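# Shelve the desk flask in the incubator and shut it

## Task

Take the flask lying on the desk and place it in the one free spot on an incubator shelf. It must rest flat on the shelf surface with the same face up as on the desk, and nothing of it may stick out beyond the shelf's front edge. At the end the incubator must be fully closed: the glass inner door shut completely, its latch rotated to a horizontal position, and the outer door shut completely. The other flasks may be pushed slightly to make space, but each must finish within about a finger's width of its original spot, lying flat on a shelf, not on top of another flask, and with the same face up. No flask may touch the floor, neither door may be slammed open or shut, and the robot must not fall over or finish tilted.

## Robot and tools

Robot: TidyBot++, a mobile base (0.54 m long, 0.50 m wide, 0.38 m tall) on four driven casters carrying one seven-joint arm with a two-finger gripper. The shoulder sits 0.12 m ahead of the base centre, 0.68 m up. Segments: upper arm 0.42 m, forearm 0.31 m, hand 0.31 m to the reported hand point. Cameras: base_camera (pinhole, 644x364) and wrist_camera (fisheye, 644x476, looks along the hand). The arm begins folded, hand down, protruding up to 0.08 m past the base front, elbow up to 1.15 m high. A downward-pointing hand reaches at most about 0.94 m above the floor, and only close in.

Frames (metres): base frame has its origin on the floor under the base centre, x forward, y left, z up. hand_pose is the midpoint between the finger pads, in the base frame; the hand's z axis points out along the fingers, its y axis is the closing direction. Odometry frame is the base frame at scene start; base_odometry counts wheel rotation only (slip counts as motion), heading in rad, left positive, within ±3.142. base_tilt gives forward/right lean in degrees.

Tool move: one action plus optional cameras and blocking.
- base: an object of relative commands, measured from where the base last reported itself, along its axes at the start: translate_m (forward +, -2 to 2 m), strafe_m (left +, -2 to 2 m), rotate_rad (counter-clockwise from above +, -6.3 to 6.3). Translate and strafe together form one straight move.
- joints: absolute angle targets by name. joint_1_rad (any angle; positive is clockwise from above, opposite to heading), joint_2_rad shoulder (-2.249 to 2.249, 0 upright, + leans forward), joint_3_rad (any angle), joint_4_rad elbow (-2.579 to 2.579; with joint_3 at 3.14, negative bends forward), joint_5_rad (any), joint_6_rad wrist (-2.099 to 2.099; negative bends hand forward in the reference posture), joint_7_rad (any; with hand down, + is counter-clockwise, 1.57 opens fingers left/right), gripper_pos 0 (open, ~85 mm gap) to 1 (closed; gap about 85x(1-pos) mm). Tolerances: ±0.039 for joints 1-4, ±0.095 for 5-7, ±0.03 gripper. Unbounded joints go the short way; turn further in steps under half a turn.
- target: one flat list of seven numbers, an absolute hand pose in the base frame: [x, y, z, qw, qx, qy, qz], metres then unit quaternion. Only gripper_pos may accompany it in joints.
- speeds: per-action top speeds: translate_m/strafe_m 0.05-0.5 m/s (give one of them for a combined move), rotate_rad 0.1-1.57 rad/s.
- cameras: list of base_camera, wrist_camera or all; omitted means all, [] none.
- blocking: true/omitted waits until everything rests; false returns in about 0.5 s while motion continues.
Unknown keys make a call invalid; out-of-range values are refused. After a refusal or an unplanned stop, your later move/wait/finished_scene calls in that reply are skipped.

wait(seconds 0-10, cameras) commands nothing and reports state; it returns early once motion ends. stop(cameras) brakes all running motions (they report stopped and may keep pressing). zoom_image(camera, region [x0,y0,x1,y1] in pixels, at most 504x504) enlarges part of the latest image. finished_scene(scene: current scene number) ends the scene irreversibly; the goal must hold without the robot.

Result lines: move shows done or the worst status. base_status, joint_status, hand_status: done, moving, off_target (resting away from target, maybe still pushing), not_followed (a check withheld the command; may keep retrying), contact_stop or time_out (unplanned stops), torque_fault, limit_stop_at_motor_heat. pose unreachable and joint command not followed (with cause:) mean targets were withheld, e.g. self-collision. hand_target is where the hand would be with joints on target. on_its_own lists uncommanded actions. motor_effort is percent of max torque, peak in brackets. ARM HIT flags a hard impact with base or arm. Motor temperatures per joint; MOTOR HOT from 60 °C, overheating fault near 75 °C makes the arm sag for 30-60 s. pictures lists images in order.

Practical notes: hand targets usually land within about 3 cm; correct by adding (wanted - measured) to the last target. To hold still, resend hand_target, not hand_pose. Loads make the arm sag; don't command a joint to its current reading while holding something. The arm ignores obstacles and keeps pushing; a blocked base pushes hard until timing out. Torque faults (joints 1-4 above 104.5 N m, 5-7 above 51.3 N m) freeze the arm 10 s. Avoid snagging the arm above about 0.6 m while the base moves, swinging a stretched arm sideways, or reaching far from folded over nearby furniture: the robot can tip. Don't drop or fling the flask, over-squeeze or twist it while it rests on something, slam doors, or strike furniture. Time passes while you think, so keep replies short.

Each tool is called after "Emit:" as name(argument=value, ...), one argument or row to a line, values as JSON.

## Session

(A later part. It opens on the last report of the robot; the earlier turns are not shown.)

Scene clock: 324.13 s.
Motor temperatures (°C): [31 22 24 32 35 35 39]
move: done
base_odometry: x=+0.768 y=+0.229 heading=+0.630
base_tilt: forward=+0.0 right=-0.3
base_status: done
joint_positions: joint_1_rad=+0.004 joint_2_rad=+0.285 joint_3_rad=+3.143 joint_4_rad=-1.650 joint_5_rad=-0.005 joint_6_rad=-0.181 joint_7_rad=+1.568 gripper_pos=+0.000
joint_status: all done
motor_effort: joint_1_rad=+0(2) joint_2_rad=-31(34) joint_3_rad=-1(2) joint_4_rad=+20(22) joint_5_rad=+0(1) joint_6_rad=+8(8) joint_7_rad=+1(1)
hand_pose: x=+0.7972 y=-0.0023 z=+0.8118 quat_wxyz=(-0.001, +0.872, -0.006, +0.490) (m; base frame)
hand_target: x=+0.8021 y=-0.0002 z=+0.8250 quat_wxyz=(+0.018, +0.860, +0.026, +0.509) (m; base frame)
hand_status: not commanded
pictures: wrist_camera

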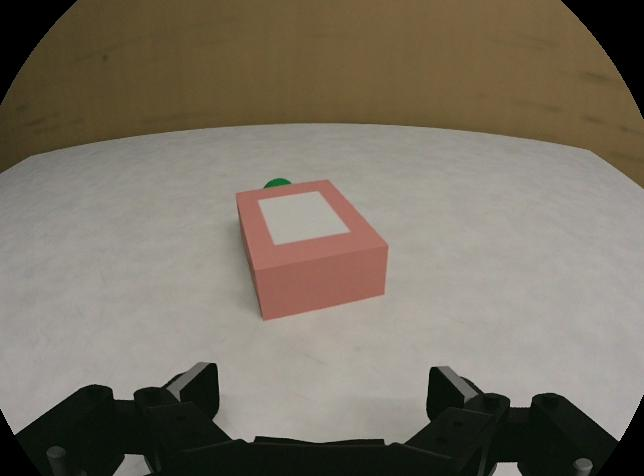

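Emit:
move(
  base={"translate_m": 0.024, "strafe_m": -0.292, "rotate_rad": 0.32},
  cameras=["wrist_camera"],
)

Emit:
zoom_image(
  camera="wrist_camera",
  region=[180, 140, 480, 380],
)

Scene clock: 342.53 s.
Motor temperatures (°C): [31 22 24 32 35 35 39]
move: done
base_odometry: x=+0.960 y=+0.007 heading=+0.951
base_tilt: forward=+0.1 right=-0.3
base_status: done
joint_positions: joint_1_rad=+0.006 joint_2_rad=+0.286 joint_3_rad=+3.144 joint_4_rad=-1.650 joint_5_rad=-0.005 joint_6_rad=-0.181 joint_7_rad=+1.568 gripper_pos=+0.000
joint_status: not commanded
motor_effort: joint_1_rad=+0(6) joint_2_rad=-31(33) joint_3_rad=-1(4) joint_4_rad=+20(21) joint_5_rad=+0(1) joint_6_rad=+8(8) joint_7_rad=+0(1)
hand_pose: x=+0.7973 y=-0.0040 z=+0.8117 quat_wxyz=(+0.000, +0.872, -0.007, +0.490) (m; base frame)
hand_target: x=+0.8021 y=-0.0002 z=+0.8250 quat_wxyz=(+0.018, +0.860, +0.026, +0.509) (m; base frame)
hand_status: not commanded
pictures: wrist_camera

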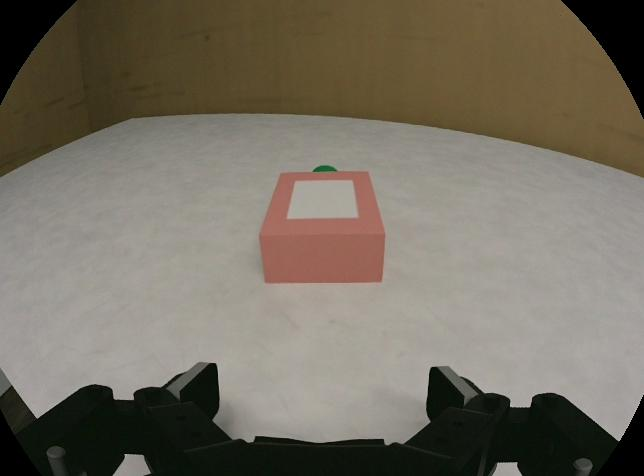

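Scaled by 1.680.

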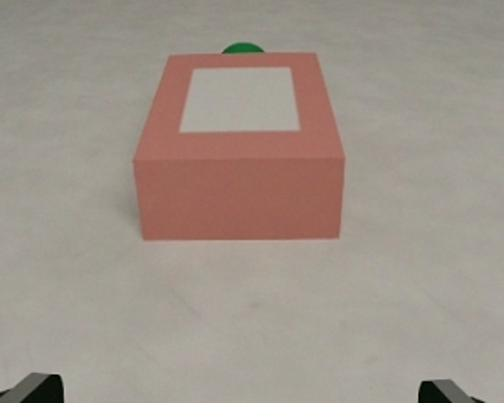

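Emit:
move(
  base={"translate_m": 0.07, "strafe_m": 0.017, "rotate_rad": -0.02},
  speeds={"translate_m": 0.2},
  cameras=["wrist_camera"],
)

Emit:
zoom_image(
  camera="wrist_camera",
  region=[180, 180, 480, 420],
)

Scene clock: 358.40 s.
Motor temperatures (°C): [31 22 24 32 35 35 39]
move: done
base_odometry: x=+0.987 y=+0.074 heading=+0.931
base_tilt: forward=+0.0 right=-0.3
base_status: done
joint_positions: joint_1_rad=+0.004 joint_2_rad=+0.290 joint_3_rad=+3.144 joint_4_rad=-1.650 joint_5_rad=-0.005 joint_6_rad=-0.181 joint_7_rad=+1.568 gripper_pos=+0.000
joint_status: not commanded
motor_effort: joint_1_rad=-1(3) joint_2_rad=-31(34) joint_3_rad=-1(3) joint_4_rad=+20(21) joint_5_rad=+0(1) joint_6_rad=+8(8) joint_7_rad=+1(1)
hand_pose: x=+0.7979 y=-0.0028 z=+0.8084 quat_wxyz=(+0.000, +0.873, -0.006, +0.488) (m; base frame)
hand_target: x=+0.8021 y=-0.0002 z=+0.8250 quat_wxyz=(+0.018, +0.860, +0.026, +0.509) (m; base frame)
hand_status: not commanded
pictures: wrist_camera

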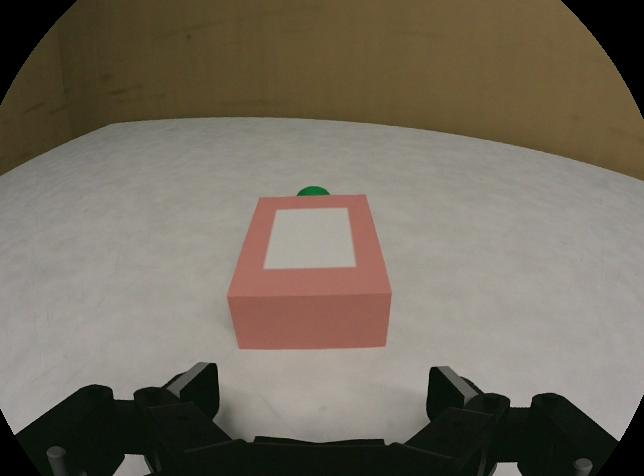

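Scaled by 1.680.

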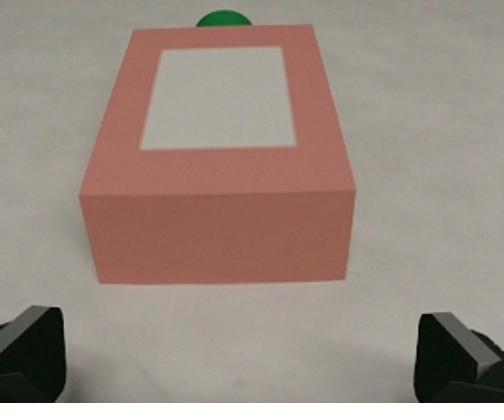

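Emit:
move(
  base={"translate_m": 0.025, "strafe_m": 0.0062},
  speeds={"translate_m": 0.1},
  cameras=["wrist_camera"],
)

Emit:
zoom_image(
  camera="wrist_camera",
  region=[180, 180, 480, 420],
)

Scene clock: 371.40 s.
Motor temperatures (°C): [31 22 23 32 35 35 39]
move: done
base_odometry: x=+0.997 y=+0.098 heading=+0.931
base_tilt: forward=+0.2 right=-0.3
base_status: done
joint_positions: joint_1_rad=+0.004 joint_2_rad=+0.293 joint_3_rad=+3.144 joint_4_rad=-1.650 joint_5_rad=-0.005 joint_6_rad=-0.181 joint_7_rad=+1.568 gripper_pos=+0.000
joint_status: not commanded
motor_effort: joint_1_rad=-1(3) joint_2_rad=-31(33) joint_3_rad=+0(3) joint_4_rad=+20(21) joint_5_rad=+0(1) joint_6_rad=+8(8) joint_7_rad=+0(1)
hand_pose: x=+0.7982 y=-0.0028 z=+0.8070 quat_wxyz=(+0.000, +0.873, -0.006, +0.487) (m; base frame)
hand_target: x=+0.8021 y=-0.0002 z=+0.8250 quat_wxyz=(+0.018, +0.860, +0.026, +0.509) (m; base frame)
hand_status: not commanded
pictures: wrist_camera

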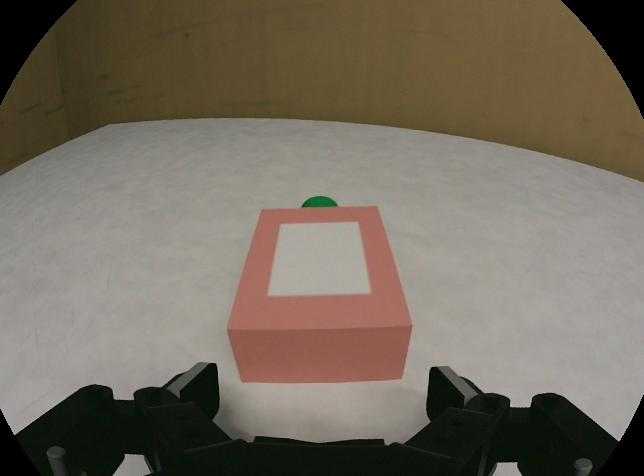

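Scaled by 1.680.

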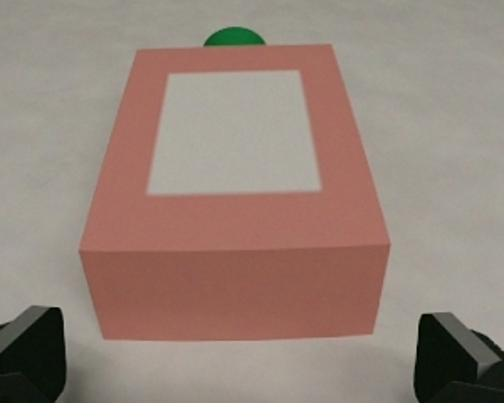

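Emit:
move(
  base={"translate_m": 0.02, "strafe_m": 0.0013},
  speeds={"translate_m": 0.1},
  cameras=["wrist_camera"],
)

Emit:
zoom_image(
  camera="wrist_camera",
  region=[180, 200, 480, 440],
)

Scene clock: 382.47 s.
Motor temperatures (°C): [31 22 23 32 35 35 39]
move: done
base_odometry: x=+1.008 y=+0.115 heading=+0.931
base_tilt: forward=+0.0 right=-0.3
base_status: done
joint_positions: joint_1_rad=+0.004 joint_2_rad=+0.294 joint_3_rad=+3.144 joint_4_rad=-1.650 joint_5_rad=-0.005 joint_6_rad=-0.180 joint_7_rad=+1.568 gripper_pos=+0.000
joint_status: not commanded
motor_effort: joint_1_rad=-1(3) joint_2_rad=-31(34) joint_3_rad=-1(3) joint_4_rad=+20(21) joint_5_rad=+0(1) joint_6_rad=+8(8) joint_7_rad=+0(1)
hand_pose: x=+0.7984 y=-0.0028 z=+0.8062 quat_wxyz=(+0.000, +0.873, -0.006, +0.487) (m; base frame)
hand_target: x=+0.8021 y=-0.0002 z=+0.8250 quat_wxyz=(+0.018, +0.860, +0.026, +0.509) (m; base frame)
hand_status: not commanded
pictures: wrist_camera

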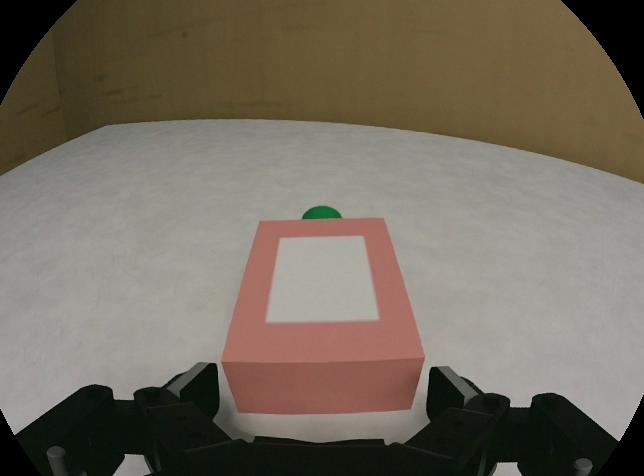

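Scaled by 1.680.

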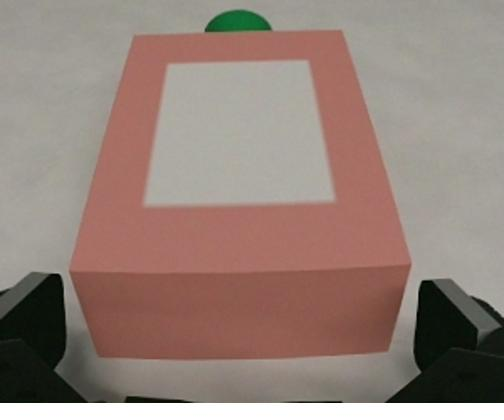

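Emit:
move(
  base={"translate_m": 0.02},
  speeds={"translate_m": 0.05},
  cameras=["wrist_camera"],
)

Emit:
zoom_image(
  camera="wrist_camera",
  region=[180, 200, 480, 440],
)

Scene clock: 389.07 s.
Motor temperatures (°C): [31 22 23 32 35 35 39]
move: done
base_odometry: x=+1.020 y=+0.131 heading=+0.931
base_tilt: forward=+0.0 right=-0.3
base_status: done
joint_positions: joint_1_rad=+0.004 joint_2_rad=+0.293 joint_3_rad=+3.144 joint_4_rad=-1.650 joint_5_rad=-0.005 joint_6_rad=-0.180 joint_7_rad=+1.568 gripper_pos=+0.000
joint_status: not commanded
motor_effort: joint_1_rad=+0(1) joint_2_rad=-31(34) joint_3_rad=-1(2) joint_4_rad=+20(21) joint_5_rad=+0(1) joint_6_rad=+8(8) joint_7_rad=+0(1)
hand_pose: x=+0.7983 y=-0.0028 z=+0.8069 quat_wxyz=(+0.000, +0.873, -0.006, +0.488) (m; base frame)
hand_target: x=+0.8021 y=-0.0002 z=+0.8250 quat_wxyz=(+0.018, +0.860, +0.026, +0.509) (m; base frame)
hand_status: not commanded
pictures: wrist_camera

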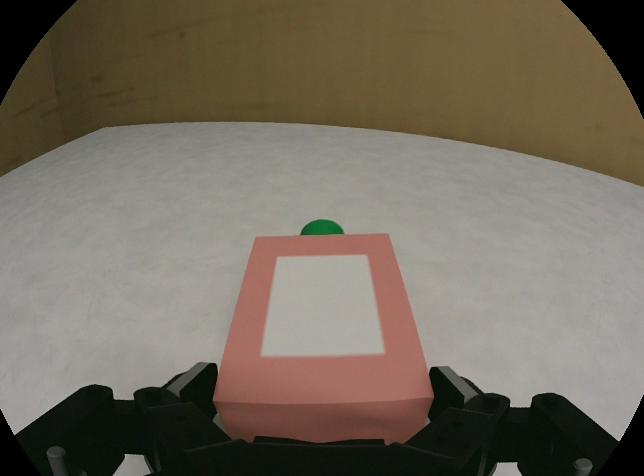

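Scaled by 1.680.

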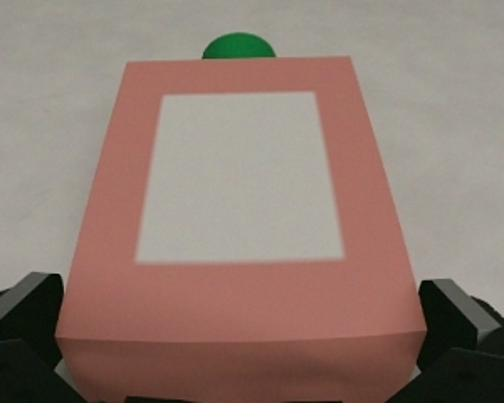

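Emit:
move(
  base={"translate_m": 0.022},
  speeds={"translate_m": 0.05},
  cameras=["wrist_camera"],
)

Emit:
move(
  joints={"gripper_pos": 0.06},
  cameras=["wrist_camera"],
)

Scene clock: 395.97 s.
Motor temperatures (°C): [31 22 23 32 35 35 39]
move: done
base_odometry: x=+1.033 y=+0.149 heading=+0.931
base_tilt: forward=+0.1 right=-0.3
base_status: done
joint_positions: joint_1_rad=+0.004 joint_2_rad=+0.292 joint_3_rad=+3.144 joint_4_rad=-1.650 joint_5_rad=-0.005 joint_6_rad=-0.180 joint_7_rad=+1.568 gripper_pos=+0.000
joint_status: not commanded
motor_effort: joint_1_rad=+0(1) joint_2_rad=-31(33) joint_3_rad=-1(2) joint_4_rad=+20(21) joint_5_rad=+0(0) joint_6_rad=+8(8) joint_7_rad=+1(1)
hand_pose: x=+0.7982 y=-0.0028 z=+0.8075 quat_wxyz=(+0.000, +0.873, -0.006, +0.488) (m; base frame)
hand_target: x=+0.8021 y=-0.0002 z=+0.8250 quat_wxyz=(+0.018, +0.860, +0.026, +0.509) (m; base frame)
hand_status: not commanded
pictures: wrist_camera

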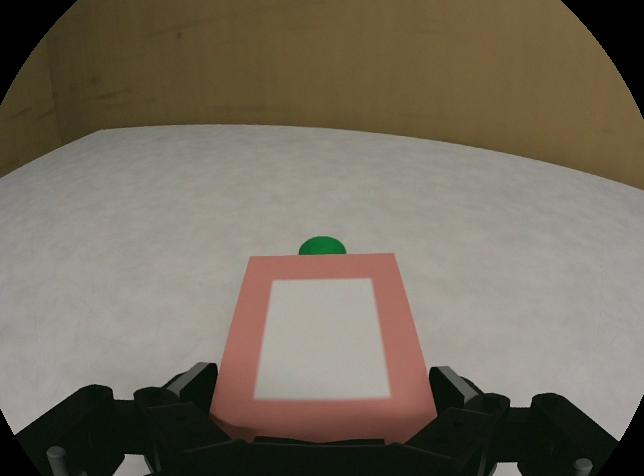

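Scene clock: 396.43 s.
Motor temperatures (°C): [31 22 23 32 35 35 39]
move: done
base_odometry: x=+1.033 y=+0.149 heading=+0.931
base_tilt: forward=+0.1 right=-0.3
base_status: not commanded
joint_positions: joint_1_rad=+0.004 joint_2_rad=+0.291 joint_3_rad=+3.144 joint_4_rad=-1.651 joint_5_rad=-0.005 joint_6_rad=-0.179 joint_7_rad=+1.568 gripper_pos=+0.044
joint_status: all done
motor_effort: joint_1_rad=+0(1) joint_2_rad=-31(31) joint_3_rad=-1(2) joint_4_rad=+20(21) joint_5_rad=+0(1) joint_6_rad=+8(8) joint_7_rad=+1(1)
hand_pose: x=+0.7982 y=-0.0028 z=+0.8082 quat_wxyz=(+0.000, +0.873, -0.006, +0.489) (m; base frame)
hand_target: x=+0.8021 y=-0.0002 z=+0.8250 quat_wxyz=(+0.018, +0.860, +0.026, +0.509) (m; base frame)
hand_status: not commanded
pictures: wrist_camera

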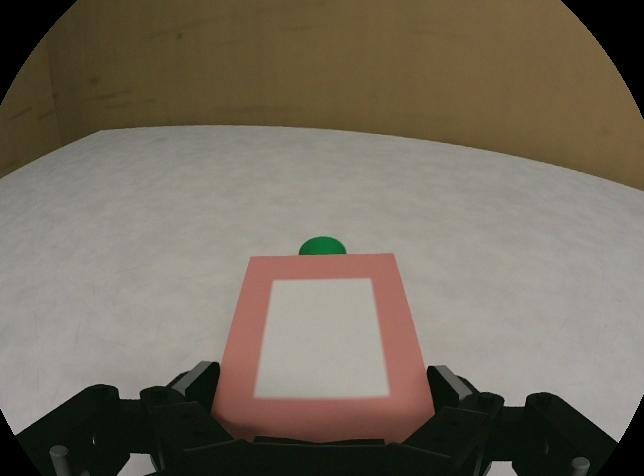

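Emit:
move(
  joints={"gripper_pos": 0.3},
  cameras=[],
)

Emit:
move(
  joints={"joint_2_rad": 0.22, "gripper_pos": 0.5},
  cameras=["wrist_camera"],
)

Emit:
move(
  joints={"joint_2_rad": 0.12, "gripper_pos": 1.0},
  cameras=["wrist_camera"],
)

Scene clock: 408.90 s.
Motor temperatures (°C): [31 22 23 32 35 35 39]
move: off_target
base_odometry: x=+1.033 y=+0.149 heading=+0.931
base_tilt: forward=+0.1 right=-0.3
base_status: not commanded
joint_positions: joint_1_rad=+0.004 joint_2_rad=+0.291 joint_3_rad=+3.144 joint_4_rad=-1.651 joint_5_rad=-0.005 joint_6_rad=-0.179 joint_7_rad=+1.568 gripper_pos=+0.057
joint_status: gripper_pos off_target (ended at +0.057, target +0.300)
motor_effort: joint_1_rad=+0(1) joint_2_rad=-31(31) joint_3_rad=-1(2) joint_4_rad=+20(21) joint_5_rad=+1(1) joint_6_rad=+8(8) joint_7_rad=+1(1)
hand_pose: x=+0.7983 y=-0.0028 z=+0.8085 quat_wxyz=(+0.000, +0.872, -0.006, +0.489) (m; base frame)
hand_target: x=+0.8021 y=-0.0002 z=+0.8250 quat_wxyz=(+0.018, +0.860, +0.026, +0.509) (m; base frame)
hand_status: not commanded
pictures: none
No camera images: "cameras" was empty.

Scene clock: 409.80 s.
Motor temperatures (°C): [31 22 23 32 35 35 39]
move: off_target
base_odometry: x=+1.033 y=+0.149 heading=+0.931
base_tilt: forward=+0.1 right=-0.2
base_status: not commanded
joint_positions: joint_1_rad=+0.004 joint_2_rad=+0.243 joint_3_rad=+3.144 joint_4_rad=-1.653 joint_5_rad=-0.005 joint_6_rad=-0.179 joint_7_rad=+1.568 gripper_pos=+0.057
joint_status: gripper_pos off_target (ended at +0.057, target +0.500); the others done
motor_effort: joint_1_rad=-1(1) joint_2_rad=-31(34) joint_3_rad=-1(2) joint_4_rad=+22(23) joint_5_rad=+0(1) joint_6_rad=+9(9) joint_7_rad=+1(1)
hand_pose: x=+0.7907 y=-0.0027 z=+0.8399 quat_wxyz=(+0.000, +0.861, -0.006, +0.509) (m; base frame)
hand_target: x=+0.7923 y=-0.0002 z=+0.8657 quat_wxyz=(+0.019, +0.845, +0.026, +0.535) (m; base frame)
hand_status: not commanded
pictures: wrist_camera

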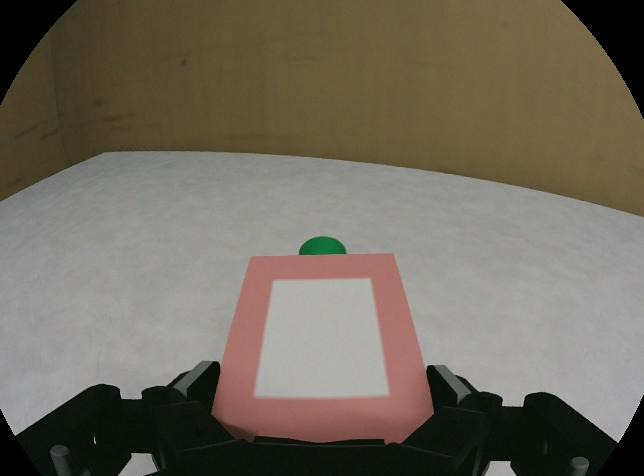

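Scene clock: 410.80 s.
Motor temperatures (°C): [31 22 23 32 35 35 39]
move: off_target
base_odometry: x=+1.033 y=+0.149 heading=+0.931
base_tilt: forward=+0.0 right=-0.3
base_status: not commanded
joint_positions: joint_1_rad=+0.004 joint_2_rad=+0.133 joint_3_rad=+3.144 joint_4_rad=-1.653 joint_5_rad=-0.005 joint_6_rad=-0.179 joint_7_rad=+1.568 gripper_pos=+0.057
joint_status: gripper_pos off_target (ended at +0.057, target +1.000); the others done
motor_effort: joint_1_rad=-1(2) joint_2_rad=-27(33) joint_3_rad=-1(1) joint_4_rad=+22(23) joint_5_rad=+0(1) joint_6_rad=+9(9) joint_7_rad=+0(1)
hand_pose: x=+0.7694 y=-0.0026 z=+0.9117 quat_wxyz=(-0.001, +0.832, -0.006, +0.555) (m; base frame)
hand_target: x=+0.7706 y=-0.0002 z=+0.9320 quat_wxyz=(+0.020, +0.817, +0.025, +0.576) (m; base frame)
hand_status: not commanded
pictures: wrist_camera

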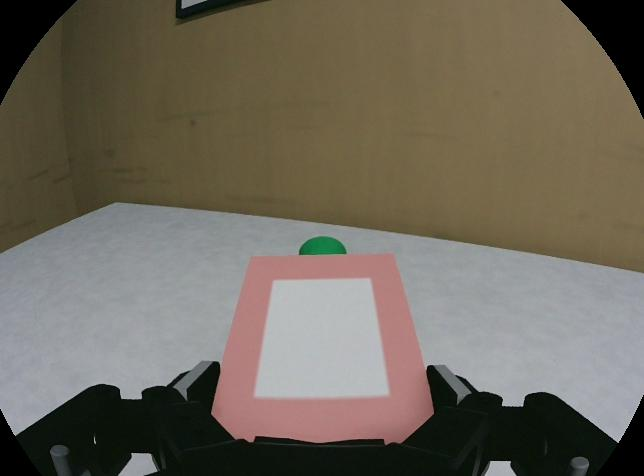

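Emit:
move(
  base={"translate_m": -0.38},
  cameras=[],
)

Emit:
move(
  base={"rotate_rad": -1.811},
  joints={"joint_2_rad": -0.3, "joint_4_rad": -2.1, "joint_6_rad": -0.15},
  cameras=["wrist_camera"],
)

Scene clock: 444.93 s.
Motor temperatures (°C): [31 22 23 32 35 35 39]
move: done
base_odometry: x=+0.806 y=-0.156 heading=+0.931
base_tilt: forward=+0.1 right=-0.3
base_status: done
joint_positions: joint_1_rad=+0.004 joint_2_rad=+0.127 joint_3_rad=+3.144 joint_4_rad=-1.654 joint_5_rad=-0.005 joint_6_rad=-0.178 joint_7_rad=+1.568 gripper_pos=+0.057
joint_status: not commanded
motor_effort: joint_1_rad=-1(3) joint_2_rad=-27(31) joint_3_rad=+0(3) joint_4_rad=+22(24) joint_5_rad=+1(1) joint_6_rad=+9(10) joint_7_rad=+1(1)
hand_pose: x=+0.7678 y=-0.0021 z=+0.9153 quat_wxyz=(-0.001, +0.830, -0.005, +0.557) (m; base frame)
hand_target: x=+0.7706 y=-0.0002 z=+0.9320 quat_wxyz=(+0.020, +0.817, +0.025, +0.576) (m; base frame)
hand_status: not commanded
pictures: none
No camera images: "cameras" was empty.

Scene clock: 447.37 s.
Motor temperatures (°C): [31 22 23 32 35 35 39]
move: done
base_odometry: x=+0.806 y=-0.156 heading=-0.880
base_tilt: forward=+0.1 right=-0.3
base_status: done
joint_positions: joint_1_rad=-0.003 joint_2_rad=-0.275 joint_3_rad=+3.142 joint_4_rad=-2.092 joint_5_rad=-0.005 joint_6_rad=-0.178 joint_7_rad=+1.568 gripper_pos=+0.057
joint_status: all done
motor_effort: joint_1_rad=+0(3) joint_2_rad=-12(29) joint_3_rad=+0(3) joint_4_rad=+22(23) joint_5_rad=+0(1) joint_6_rad=+9(10) joint_7_rad=+0(1)
hand_pose: x=+0.5934 y=+0.0030 z=+0.8818 quat_wxyz=(-0.003, +0.840, -0.002, +0.542) (m; base frame)
hand_target: x=+0.5900 y=-0.0003 z=+0.8971 quat_wxyz=(+0.020, +0.827, +0.025, +0.561) (m; base frame)
hand_status: not commanded
pictures: wrist_camera

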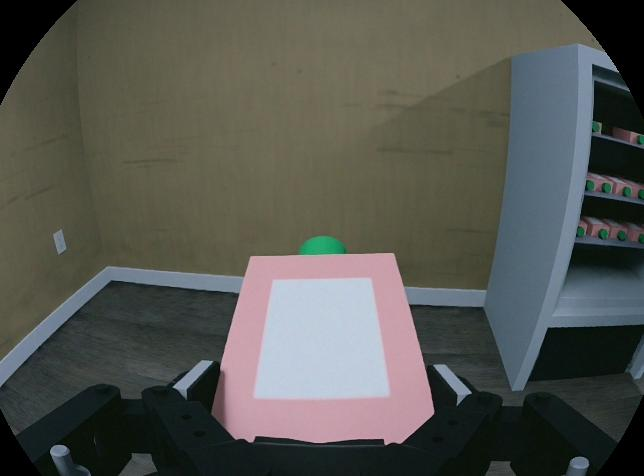

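Emit:
move(
  base={"translate_m": 0.15, "strafe_m": -0.9, "rotate_rad": -0.12},
  joints={"joint_6_rad": 0.05},
  cameras=["wrist_camera"],
)

Emit:
zoom_image(
  camera="wrist_camera",
  region=[150, 40, 550, 360],
)

Scene clock: 473.30 s.
Motor temperatures (°C): [31 22 23 32 35 35 39]
move: done
base_odometry: x=+0.208 y=-0.845 heading=-1.000
base_tilt: forward=-0.1 right=-0.3
base_status: done
joint_positions: joint_1_rad=-0.001 joint_2_rad=-0.283 joint_3_rad=+3.140 joint_4_rad=-2.102 joint_5_rad=-0.005 joint_6_rad=+0.021 joint_7_rad=+1.568 gripper_pos=+0.057
joint_status: all done
motor_effort: joint_1_rad=+0(2) joint_2_rad=-11(13) joint_3_rad=+0(4) joint_4_rad=+22(25) joint_5_rad=+0(1) joint_6_rad=+10(11) joint_7_rad=+1(1)
hand_pose: x=+0.6095 y=+0.0031 z=+0.9386 quat_wxyz=(-0.003, +0.783, -0.002, +0.622) (m; base frame)
hand_target: x=+0.6071 y=+0.0019 z=+0.9569 quat_wxyz=(+0.020, +0.767, +0.025, +0.641) (m; base frame)
hand_status: not commanded
pictures: wrist_camera

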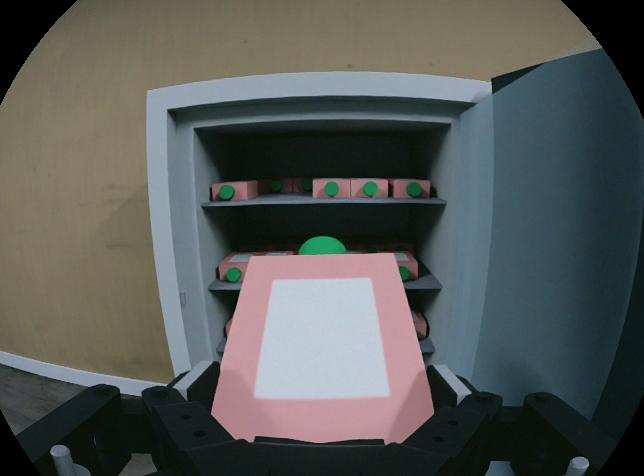

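Scaled by 1.260.

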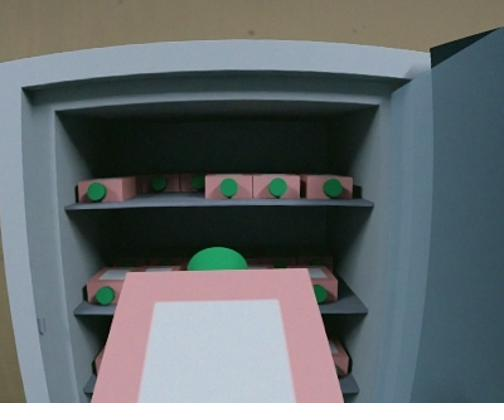

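Emit:
move(
  joints={"joint_2_rad": 0.25, "joint_4_rad": -0.958, "joint_6_rad": -0.87},
  cameras=["wrist_camera"],
)

Emit:
zoom_image(
  camera="wrist_camera",
  region=[180, 60, 480, 280],
)

Scene clock: 513.73 s.
Motor temperatures (°C): [31 22 23 32 35 35 39]
move: done
base_odometry: x=+0.208 y=-0.845 heading=-1.000
base_tilt: forward=+0.1 right=-0.3
base_status: not commanded
joint_positions: joint_1_rad=-0.001 joint_2_rad=+0.249 joint_3_rad=+3.140 joint_4_rad=-0.982 joint_5_rad=-0.005 joint_6_rad=-0.820 joint_7_rad=+1.568 gripper_pos=+0.057
joint_status: all done
motor_effort: joint_1_rad=+0(1) joint_2_rad=-31(32) joint_3_rad=-1(2) joint_4_rad=+21(24) joint_5_rad=+0(1) joint_6_rad=+9(11) joint_7_rad=+1(1)
hand_pose: x=+0.7951 y=+0.0045 z=+1.0504 quat_wxyz=(-0.004, +0.855, -0.001, +0.519) (m; base frame)
hand_target: x=+0.7890 y=-0.0070 z=+1.0500 quat_wxyz=(+0.025, +0.862, +0.016, +0.507) (m; base frame)
hand_status: not commanded
pictures: wrist_camera

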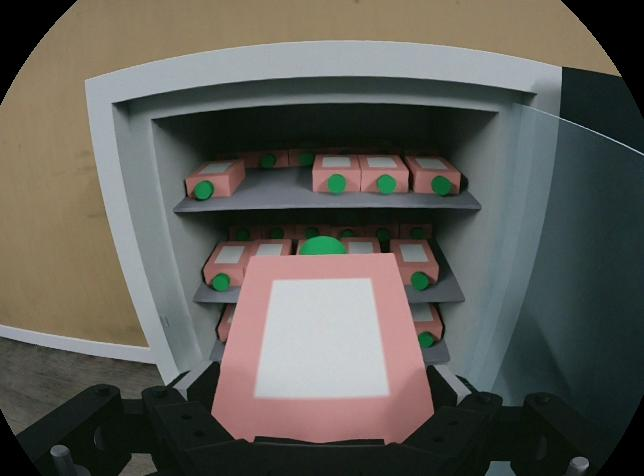

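Scaled by 1.680.

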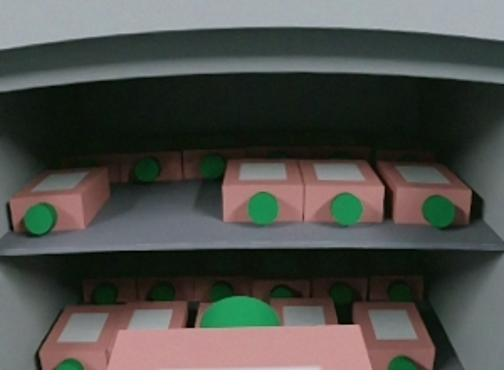

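Emit:
move(
  base={"translate_m": 0.22, "strafe_m": 0.144, "rotate_rad": -0.05},
  speeds={"translate_m": 0.25},
  cameras=["wrist_camera"],
)

Emit:
zoom_image(
  camera="wrist_camera",
  region=[140, 60, 480, 300],
)

Scene clock: 558.40 s.
Motor temperatures (°C): [31 22 23 32 35 35 39]
move: done
base_odometry: x=+0.448 y=-0.953 heading=-1.050
base_tilt: forward=+0.0 right=-0.3
base_status: done
joint_positions: joint_1_rad=+0.004 joint_2_rad=+0.262 joint_3_rad=+3.145 joint_4_rad=-0.980 joint_5_rad=-0.005 joint_6_rad=-0.824 joint_7_rad=+1.568 gripper_pos=+0.057
joint_status: not commanded
motor_effort: joint_1_rad=-1(4) joint_2_rad=-32(34) joint_3_rad=-1(4) joint_4_rad=+22(23) joint_5_rad=+0(1) joint_6_rad=+9(9) joint_7_rad=+0(1)
hand_pose: x=+0.7993 y=-0.0019 z=+1.0422 quat_wxyz=(-0.001, +0.859, -0.005, +0.513) (m; base frame)
hand_target: x=+0.7890 y=-0.0070 z=+1.0500 quat_wxyz=(+0.025, +0.862, +0.016, +0.507) (m; base frame)
hand_status: not commanded
pictures: wrist_camera

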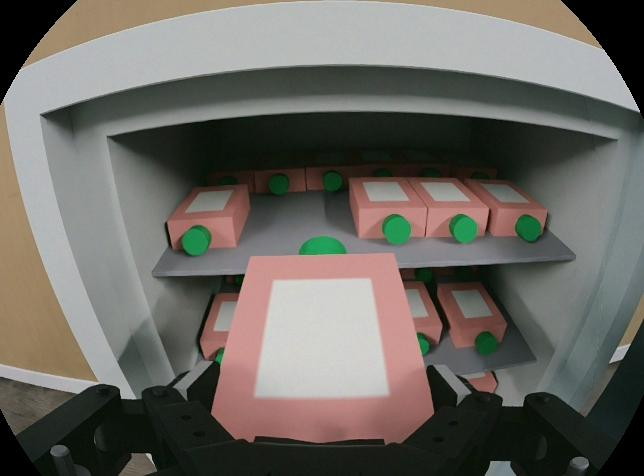

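Scaled by 1.482.

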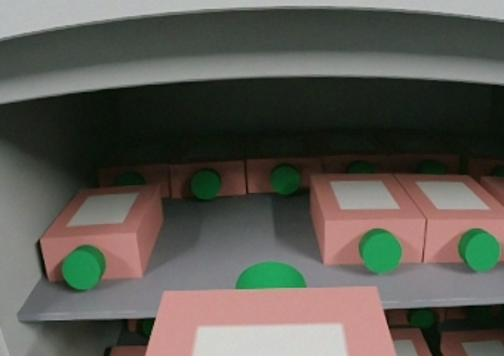

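Emit:
move(
  base={"translate_m": 0.25, "strafe_m": 0.028},
  speeds={"translate_m": 0.15},
  cameras=["wrist_camera"],
)

Emit:
zoom_image(
  camera="wrist_camera",
  region=[100, 60, 540, 400],
)

Scene clock: 592.63 s.
Motor temperatures (°C): [31 22 23 32 35 35 39]
move: done
base_odometry: x=+0.597 y=-1.156 heading=-1.050
base_tilt: forward=+0.1 right=-0.3
base_status: done
joint_positions: joint_1_rad=+0.004 joint_2_rad=+0.252 joint_3_rad=+3.145 joint_4_rad=-0.976 joint_5_rad=-0.005 joint_6_rad=-0.841 joint_7_rad=+1.568 gripper_pos=+0.058
joint_status: not commanded
motor_effort: joint_1_rad=+0(3) joint_2_rad=-29(34) joint_3_rad=-1(2) joint_4_rad=+22(26) joint_5_rad=+0(1) joint_6_rad=+10(14) joint_7_rad=+0(1)
hand_pose: x=+0.7936 y=-0.0018 z=+1.0462 quat_wxyz=(-0.001, +0.860, -0.004, +0.511) (m; base frame)
hand_target: x=+0.7890 y=-0.0070 z=+1.0500 quat_wxyz=(+0.025, +0.862, +0.016, +0.507) (m; base frame)
hand_status: not commanded
pictures: wrist_camera

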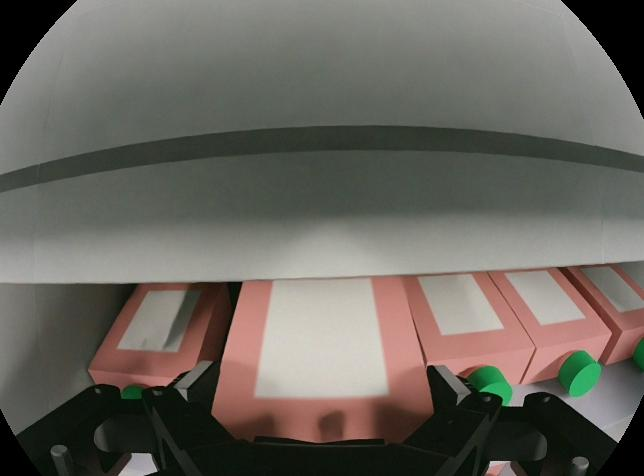

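Scaled by 1.145.

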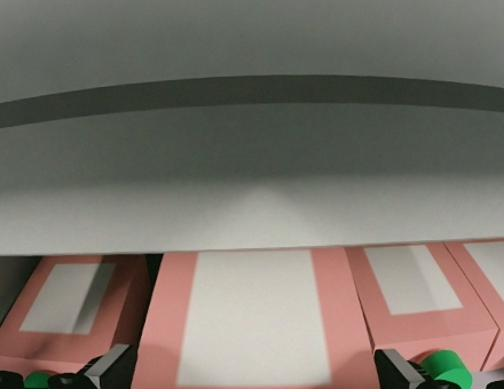

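Emit:
move(
  base={"translate_m": -0.02},
  speeds={"translate_m": 0.1},
  cameras=[],
)

Emit:
move(
  joints={"joint_2_rad": 0.251, "joint_4_rad": -1.061, "joint_6_rad": -0.82},
  cameras=["wrist_camera"],
)

Scene clock: 621.70 s.
Motor temperatures (°C): [31 22 23 32 35 35 39]
move: done
base_odometry: x=+0.587 y=-1.138 heading=-1.050
base_tilt: forward=+0.1 right=-0.3
base_status: done
joint_positions: joint_1_rad=+0.004 joint_2_rad=+0.259 joint_3_rad=+3.145 joint_4_rad=-0.975 joint_5_rad=-0.005 joint_6_rad=-0.841 joint_7_rad=+1.568 gripper_pos=+0.058
joint_status: not commanded
motor_effort: joint_1_rad=+0(2) joint_2_rad=-31(34) joint_3_rad=-1(2) joint_4_rad=+22(23) joint_5_rad=+0(0) joint_6_rad=+9(9) joint_7_rad=+1(1)
hand_pose: x=+0.7959 y=-0.0018 z=+1.0424 quat_wxyz=(-0.001, +0.861, -0.005, +0.509) (m; base frame)
hand_target: x=+0.7890 y=-0.0070 z=+1.0500 quat_wxyz=(+0.025, +0.862, +0.016, +0.507) (m; base frame)
hand_status: not commanded
pictures: none
No camera images: "cameras" was empty.

Scene clock: 622.63 s.
Motor temperatures (°C): [31 22 23 32 35 35 39]
move: done
base_odometry: x=+0.587 y=-1.138 heading=-1.050
base_tilt: forward=+0.0 right=-0.3
base_status: not commanded
joint_positions: joint_1_rad=+0.004 joint_2_rad=+0.263 joint_3_rad=+3.145 joint_4_rad=-1.061 joint_5_rad=-0.005 joint_6_rad=-0.841 joint_7_rad=+1.568 gripper_pos=+0.058
joint_status: all done
motor_effort: joint_1_rad=+0(1) joint_2_rad=-31(34) joint_3_rad=-1(2) joint_4_rad=+21(23) joint_5_rad=+0(1) joint_6_rad=+8(9) joint_7_rad=+0(1)
hand_pose: x=+0.7913 y=-0.0018 z=+0.9903 quat_wxyz=(-0.001, +0.883, -0.005, +0.469) (m; base frame)
hand_target: x=+0.7909 y=-0.0066 z=+1.0043 quat_wxyz=(+0.024, +0.875, +0.017, +0.483) (m; base frame)
hand_status: not commanded
pictures: wrist_camera

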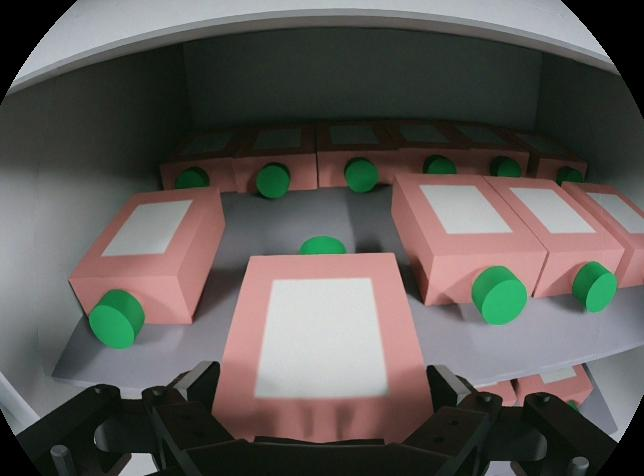

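Emit:
move(
  joints={"joint_6_rad": -0.74},
  base={"translate_m": 0.03, "strafe_m": 0.004},
  speeds={"translate_m": 0.06},
  cameras=["wrist_camera"],
)

Scene clock: 645.40 s.
Motor temperatures (°C): [31 22 23 32 35 35 39]
move: done
base_odometry: x=+0.606 y=-1.162 heading=-1.050
base_tilt: forward=+0.0 right=-0.3
base_status: done
joint_positions: joint_1_rad=+0.004 joint_2_rad=+0.265 joint_3_rad=+3.145 joint_4_rad=-1.062 joint_5_rad=-0.005 joint_6_rad=-0.769 joint_7_rad=+1.568 gripper_pos=+0.058
joint_status: all done
motor_effort: joint_1_rad=-1(3) joint_2_rad=-32(35) joint_3_rad=-1(3) joint_4_rad=+22(23) joint_5_rad=+0(1) joint_6_rad=+9(10) joint_7_rad=+0(1)
hand_pose: x=+0.8038 y=-0.0020 z=+1.0074 quat_wxyz=(-0.001, +0.866, -0.005, +0.499) (m; base frame)
hand_target: x=+0.8033 y=-0.0060 z=+1.0259 quat_wxyz=(+0.024, +0.855, +0.017, +0.518) (m; base frame)
hand_status: not commanded
pictures: wrist_camera

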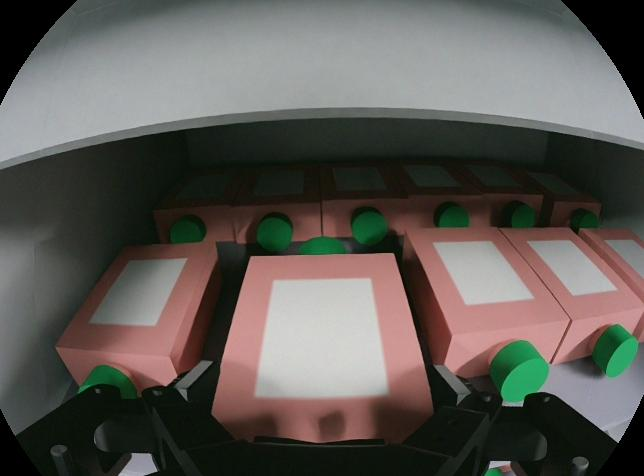

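Emit:
move(
  joints={"joint_2_rad": 0.238, "joint_4_rad": -1.145, "joint_6_rad": -0.67},
  cameras=["wrist_camera"],
)

Scene clock: 661.53 s.
Motor temperatures (°C): [31 22 23 32 35 35 39]
move: done
base_odometry: x=+0.605 y=-1.162 heading=-1.050
base_tilt: forward=+0.1 right=-0.2
base_status: not commanded
joint_positions: joint_1_rad=+0.004 joint_2_rad=+0.259 joint_3_rad=+3.145 joint_4_rad=-1.130 joint_5_rad=-0.005 joint_6_rad=-0.715 joint_7_rad=+1.568 gripper_pos=+0.058
joint_status: all done
motor_effort: joint_1_rad=+0(1) joint_2_rad=-30(33) joint_3_rad=-1(2) joint_4_rad=+20(22) joint_5_rad=+0(1) joint_6_rad=+8(9) joint_7_rad=+0(1)
hand_pose: x=+0.8041 y=-0.0021 z=+0.9865 quat_wxyz=(-0.001, +0.869, -0.005, +0.495) (m; base frame)
hand_target: x=+0.8028 y=-0.0054 z=+1.0052 quat_wxyz=(+0.024, +0.855, +0.019, +0.517) (m; base frame)
hand_status: not commanded
pictures: wrist_camera

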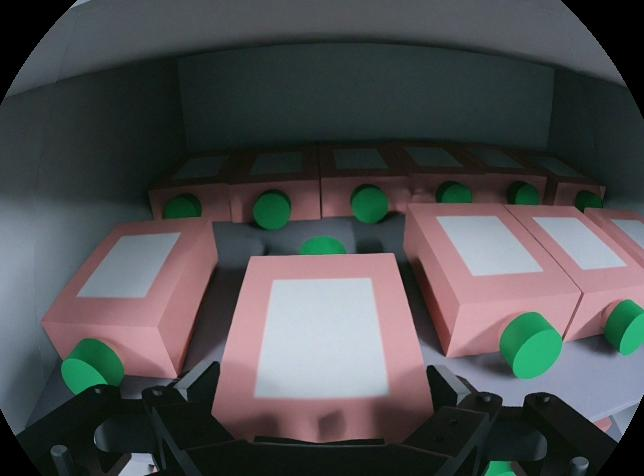

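Emit:
move(
  base={"translate_m": 0.02},
  speeds={"translate_m": 0.05},
  cameras=[],
)

Emit:
move(
  joints={"joint_2_rad": 0.236, "joint_4_rad": -1.175, "joint_6_rad": -0.65},
  cameras=["wrist_camera"],
)

Scene clock: 671.97 s.
Motor temperatures (°C): [31 22 23 32 35 35 39]
move: done
base_odometry: x=+0.616 y=-1.180 heading=-1.050
base_tilt: forward=+0.1 right=-0.3
base_status: done
joint_positions: joint_1_rad=+0.004 joint_2_rad=+0.256 joint_3_rad=+3.145 joint_4_rad=-1.134 joint_5_rad=-0.005 joint_6_rad=-0.714 joint_7_rad=+1.568 gripper_pos=+0.058
joint_status: not commanded
motor_effort: joint_1_rad=+0(1) joint_2_rad=-30(33) joint_3_rad=-1(2) joint_4_rad=+20(22) joint_5_rad=+0(1) joint_6_rad=+8(9) joint_7_rad=+1(1)
hand_pose: x=+0.8029 y=-0.0021 z=+0.9867 quat_wxyz=(-0.001, +0.869, -0.005, +0.495) (m; base frame)
hand_target: x=+0.8028 y=-0.0054 z=+1.0052 quat_wxyz=(+0.024, +0.855, +0.019, +0.517) (m; base frame)
hand_status: not commanded
pictures: none
No camera images: "cameras" was empty.

Scene clock: 672.60 s.
Motor temperatures (°C): [31 22 23 32 35 35 39]
move: done
base_odometry: x=+0.616 y=-1.180 heading=-1.050
base_tilt: forward=+0.1 right=-0.3
base_status: not commanded
joint_positions: joint_1_rad=+0.004 joint_2_rad=+0.248 joint_3_rad=+3.145 joint_4_rad=-1.156 joint_5_rad=-0.005 joint_6_rad=-0.688 joint_7_rad=+1.568 gripper_pos=+0.058
joint_status: all done
motor_effort: joint_1_rad=+0(1) joint_2_rad=-29(30) joint_3_rad=+0(2) joint_4_rad=+20(23) joint_5_rad=+1(1) joint_6_rad=+7(8) joint_7_rad=+1(1)
hand_pose: x=+0.8024 y=-0.0021 z=+0.9869 quat_wxyz=(-0.001, +0.865, -0.005, +0.501) (m; base frame)
hand_target: x=+0.8024 y=-0.0053 z=+0.9945 quat_wxyz=(+0.024, +0.857, +0.019, +0.514) (m; base frame)
hand_status: not commanded
pictures: wrist_camera

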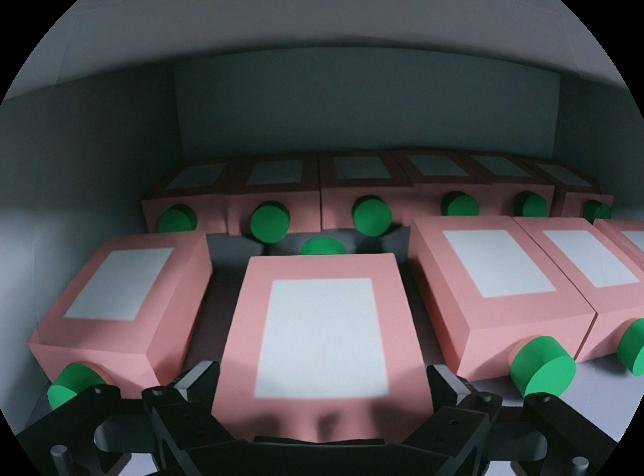

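Emit:
move(
  joints={"gripper_pos": 0.055},
  cameras=["wrist_camera"],
)

Emit:
move(
  joints={"gripper_pos": 0.0},
  cameras=["wrist_camera"],
)

Scene clock: 681.77 s.
Motor temperatures (°C): [31 22 23 32 35 35 39]
move: done
base_odometry: x=+0.616 y=-1.180 heading=-1.050
base_tilt: forward=+0.0 right=-0.3
base_status: not commanded
joint_positions: joint_1_rad=+0.004 joint_2_rad=+0.248 joint_3_rad=+3.145 joint_4_rad=-1.156 joint_5_rad=-0.005 joint_6_rad=-0.688 joint_7_rad=+1.568 gripper_pos=+0.052
joint_status: all done
motor_effort: joint_1_rad=+0(1) joint_2_rad=-29(30) joint_3_rad=-1(2) joint_4_rad=+20(21) joint_5_rad=+1(1) joint_6_rad=+7(7) joint_7_rad=+1(1)
hand_pose: x=+0.8024 y=-0.0021 z=+0.9868 quat_wxyz=(-0.001, +0.865, -0.005, +0.501) (m; base frame)
hand_target: x=+0.8024 y=-0.0053 z=+0.9945 quat_wxyz=(+0.024, +0.857, +0.019, +0.514) (m; base frame)
hand_status: not commanded
pictures: wrist_camera

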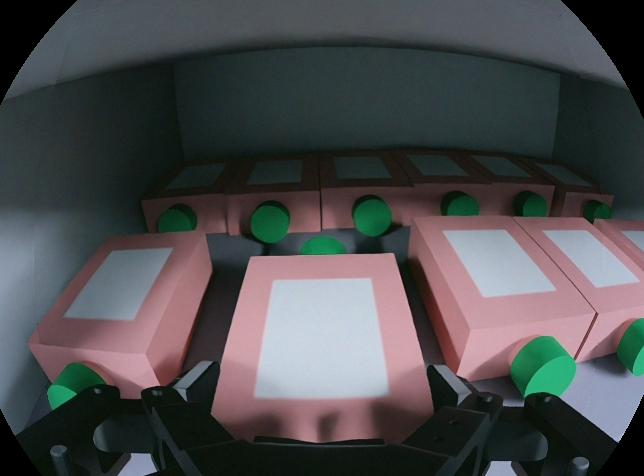

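Scene clock: 682.33 s.
Motor temperatures (°C): [31 22 23 32 35 35 39]
move: done
base_odometry: x=+0.616 y=-1.180 heading=-1.050
base_tilt: forward=+0.1 right=-0.3
base_status: not commanded
joint_positions: joint_1_rad=+0.004 joint_2_rad=+0.248 joint_3_rad=+3.145 joint_4_rad=-1.163 joint_5_rad=-0.005 joint_6_rad=-0.688 joint_7_rad=+1.568 gripper_pos=+0.000
joint_status: all done
motor_effort: joint_1_rad=+0(1) joint_2_rad=-30(31) joint_3_rad=+0(1) joint_4_rad=+20(22) joint_5_rad=+0(1) joint_6_rad=+8(8) joint_7_rad=+0(1)
hand_pose: x=+0.8016 y=-0.0021 z=+0.9824 quat_wxyz=(-0.001, +0.867, -0.005, +0.498) (m; base frame)
hand_target: x=+0.8024 y=-0.0053 z=+0.9945 quat_wxyz=(+0.024, +0.857, +0.019, +0.514) (m; base frame)
hand_status: not commanded
pictures: wrist_camera

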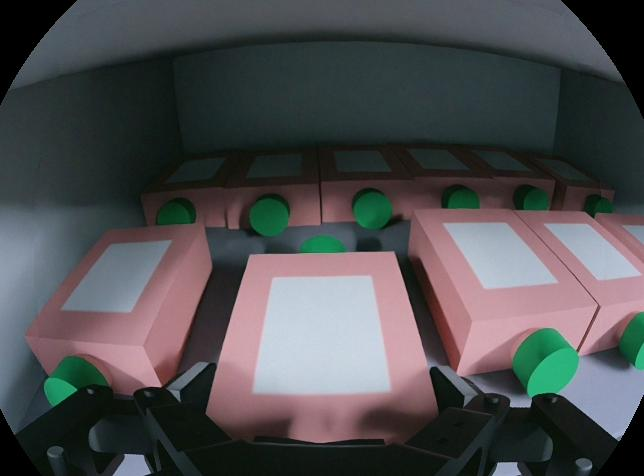

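Emit:
move(
  base={"translate_m": -0.03},
  speeds={"translate_m": 0.08},
  cameras=["wrist_camera"],
)

Scene clock: 687.57 s.
Motor temperatures (°C): [31 22 23 32 35 35 39]
move: done
base_odometry: x=+0.601 y=-1.154 heading=-1.050
base_tilt: forward=+0.0 right=-0.3
base_status: done
joint_positions: joint_1_rad=+0.004 joint_2_rad=+0.247 joint_3_rad=+3.145 joint_4_rad=-1.164 joint_5_rad=-0.005 joint_6_rad=-0.688 joint_7_rad=+1.568 gripper_pos=+0.000
joint_status: not commanded
motor_effort: joint_1_rad=+0(2) joint_2_rad=-30(34) joint_3_rad=-1(2) joint_4_rad=+20(22) joint_5_rad=+0(1) joint_6_rad=+8(8) joint_7_rad=+1(1)
hand_pose: x=+0.8011 y=-0.0021 z=+0.9831 quat_wxyz=(-0.001, +0.867, -0.005, +0.498) (m; base frame)
hand_target: x=+0.8024 y=-0.0053 z=+0.9945 quat_wxyz=(+0.024, +0.857, +0.019, +0.514) (m; base frame)
hand_status: not commanded
pictures: wrist_camera

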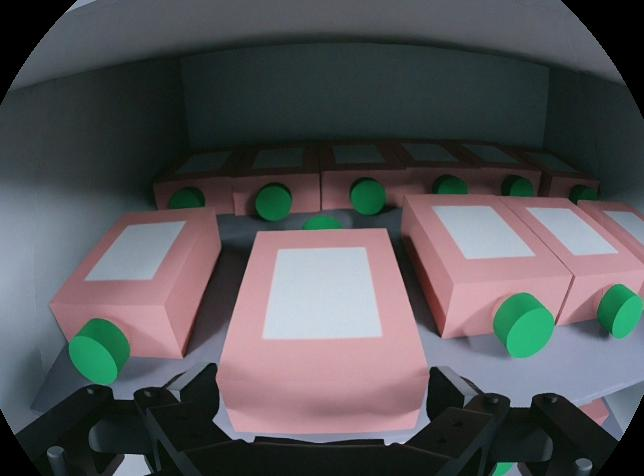

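Emit:
move(
  base={"translate_m": -0.06},
  speeds={"translate_m": 0.1},
  cameras=["wrist_camera"],
)

Emit:
zoom_image(
  camera="wrist_camera",
  region=[120, 200, 500, 420],
)

Scene clock: 693.30 s.
Motor temperatures (°C): [31 22 23 32 35 35 39]
move: done
base_odometry: x=+0.571 y=-1.101 heading=-1.050
base_tilt: forward=+0.1 right=-0.3
base_status: done
joint_positions: joint_1_rad=+0.004 joint_2_rad=+0.244 joint_3_rad=+3.145 joint_4_rad=-1.165 joint_5_rad=-0.005 joint_6_rad=-0.688 joint_7_rad=+1.568 gripper_pos=+0.000
joint_status: not commanded
motor_effort: joint_1_rad=+0(1) joint_2_rad=-30(33) joint_3_rad=-1(2) joint_4_rad=+21(22) joint_5_rad=+0(1) joint_6_rad=+8(9) joint_7_rad=+0(1)
hand_pose: x=+0.8000 y=-0.0021 z=+0.9847 quat_wxyz=(-0.001, +0.867, -0.005, +0.499) (m; base frame)
hand_target: x=+0.8024 y=-0.0053 z=+0.9945 quat_wxyz=(+0.024, +0.857, +0.019, +0.514) (m; base frame)
hand_status: not commanded
pictures: wrist_camera

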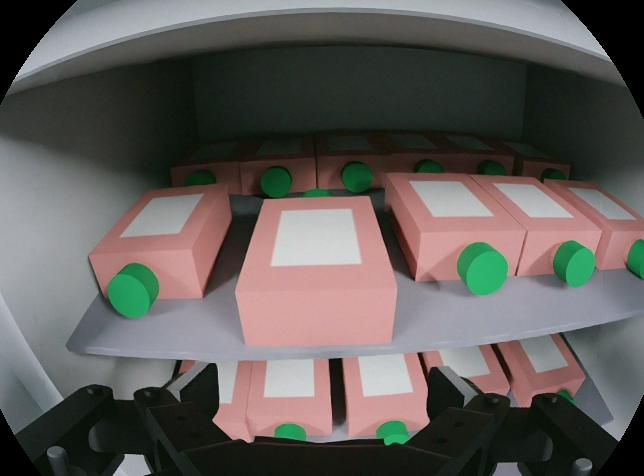

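Scaled by 1.326.

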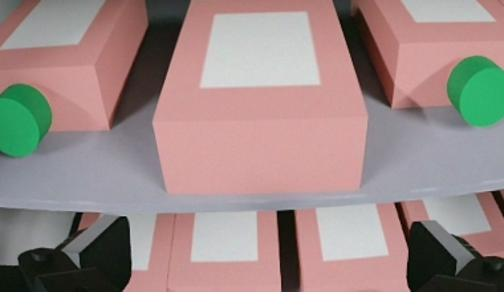

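Emit:
move(
  base={"translate_m": -0.75},
  cameras=[],
)

Emit:
move(
  base={"rotate_rad": -0.25},
  joints={"joint_2_rad": -0.34, "joint_4_rad": -2.4, "joint_6_rad": 0.45},
  cameras=["wrist_camera"],
)

Emit:
zoom_image(
  camera="wrist_camera",
  region=[200, 40, 600, 400],
)

Scene clock: 707.87 s.
Motor temperatures (°C): [31 22 23 31 35 35 39]
move: done
base_odometry: x=+0.197 y=-0.451 heading=-1.050
base_tilt: forward=+0.0 right=-0.2
base_status: done
joint_positions: joint_1_rad=+0.004 joint_2_rad=+0.242 joint_3_rad=+3.145 joint_4_rad=-1.166 joint_5_rad=-0.005 joint_6_rad=-0.688 joint_7_rad=+1.568 gripper_pos=+0.000
joint_status: not commanded
motor_effort: joint_1_rad=+0(1) joint_2_rad=-30(34) joint_3_rad=-1(2) joint_4_rad=+21(22) joint_5_rad=+0(1) joint_6_rad=+8(8) joint_7_rad=+1(1)
hand_pose: x=+0.7994 y=-0.0021 z=+0.9849 quat_wxyz=(-0.001, +0.867, -0.005, +0.499) (m; base frame)
hand_target: x=+0.8024 y=-0.0053 z=+0.9945 quat_wxyz=(+0.024, +0.857, +0.019, +0.514) (m; base frame)
hand_status: not commanded
pictures: none
No camera images: "cameras" was empty.

Scene clock: 710.67 s.
Motor temperatures (°C): [31 22 23 31 35 35 39]
move: done
base_odometry: x=+0.197 y=-0.451 heading=-1.300
base_tilt: forward=+0.0 right=-0.3
base_status: done
joint_positions: joint_1_rad=+0.005 joint_2_rad=-0.322 joint_3_rad=+3.149 joint_4_rad=-2.388 joint_5_rad=-0.005 joint_6_rad=+0.398 joint_7_rad=+1.568 gripper_pos=+0.000
joint_status: all done
motor_effort: joint_1_rad=+0(5) joint_2_rad=-8(31) joint_3_rad=-1(5) joint_4_rad=+20(22) joint_5_rad=+1(1) joint_6_rad=+9(10) joint_7_rad=+1(1)
hand_pose: x=+0.5723 y=-0.0053 z=+0.9017 quat_wxyz=(+0.001, +0.740, -0.009, +0.672) (m; base frame)
hand_target: x=+0.5672 y=+0.0061 z=+0.9185 quat_wxyz=(+0.016, +0.720, +0.027, +0.693) (m; base frame)
hand_status: not commanded
pictures: wrist_camera

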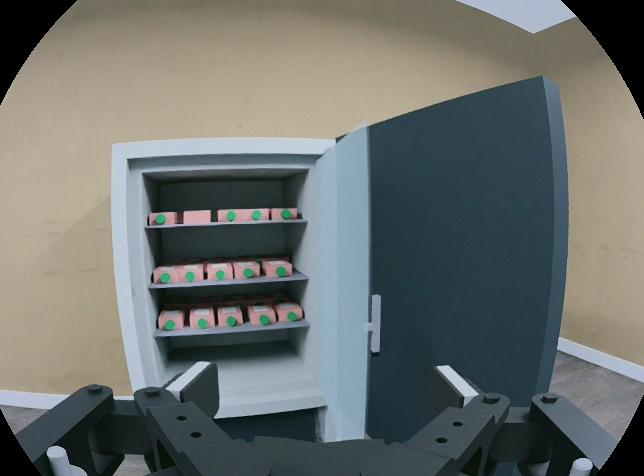

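Scaled by 1.260.

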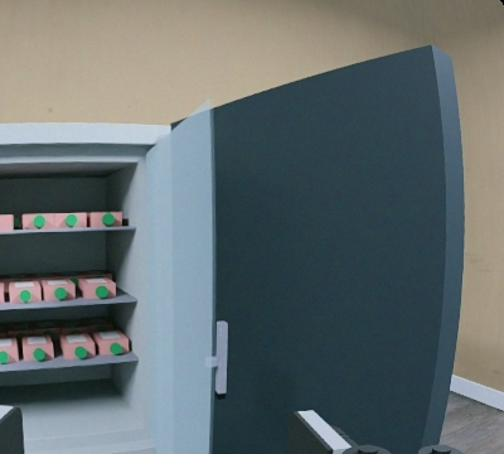

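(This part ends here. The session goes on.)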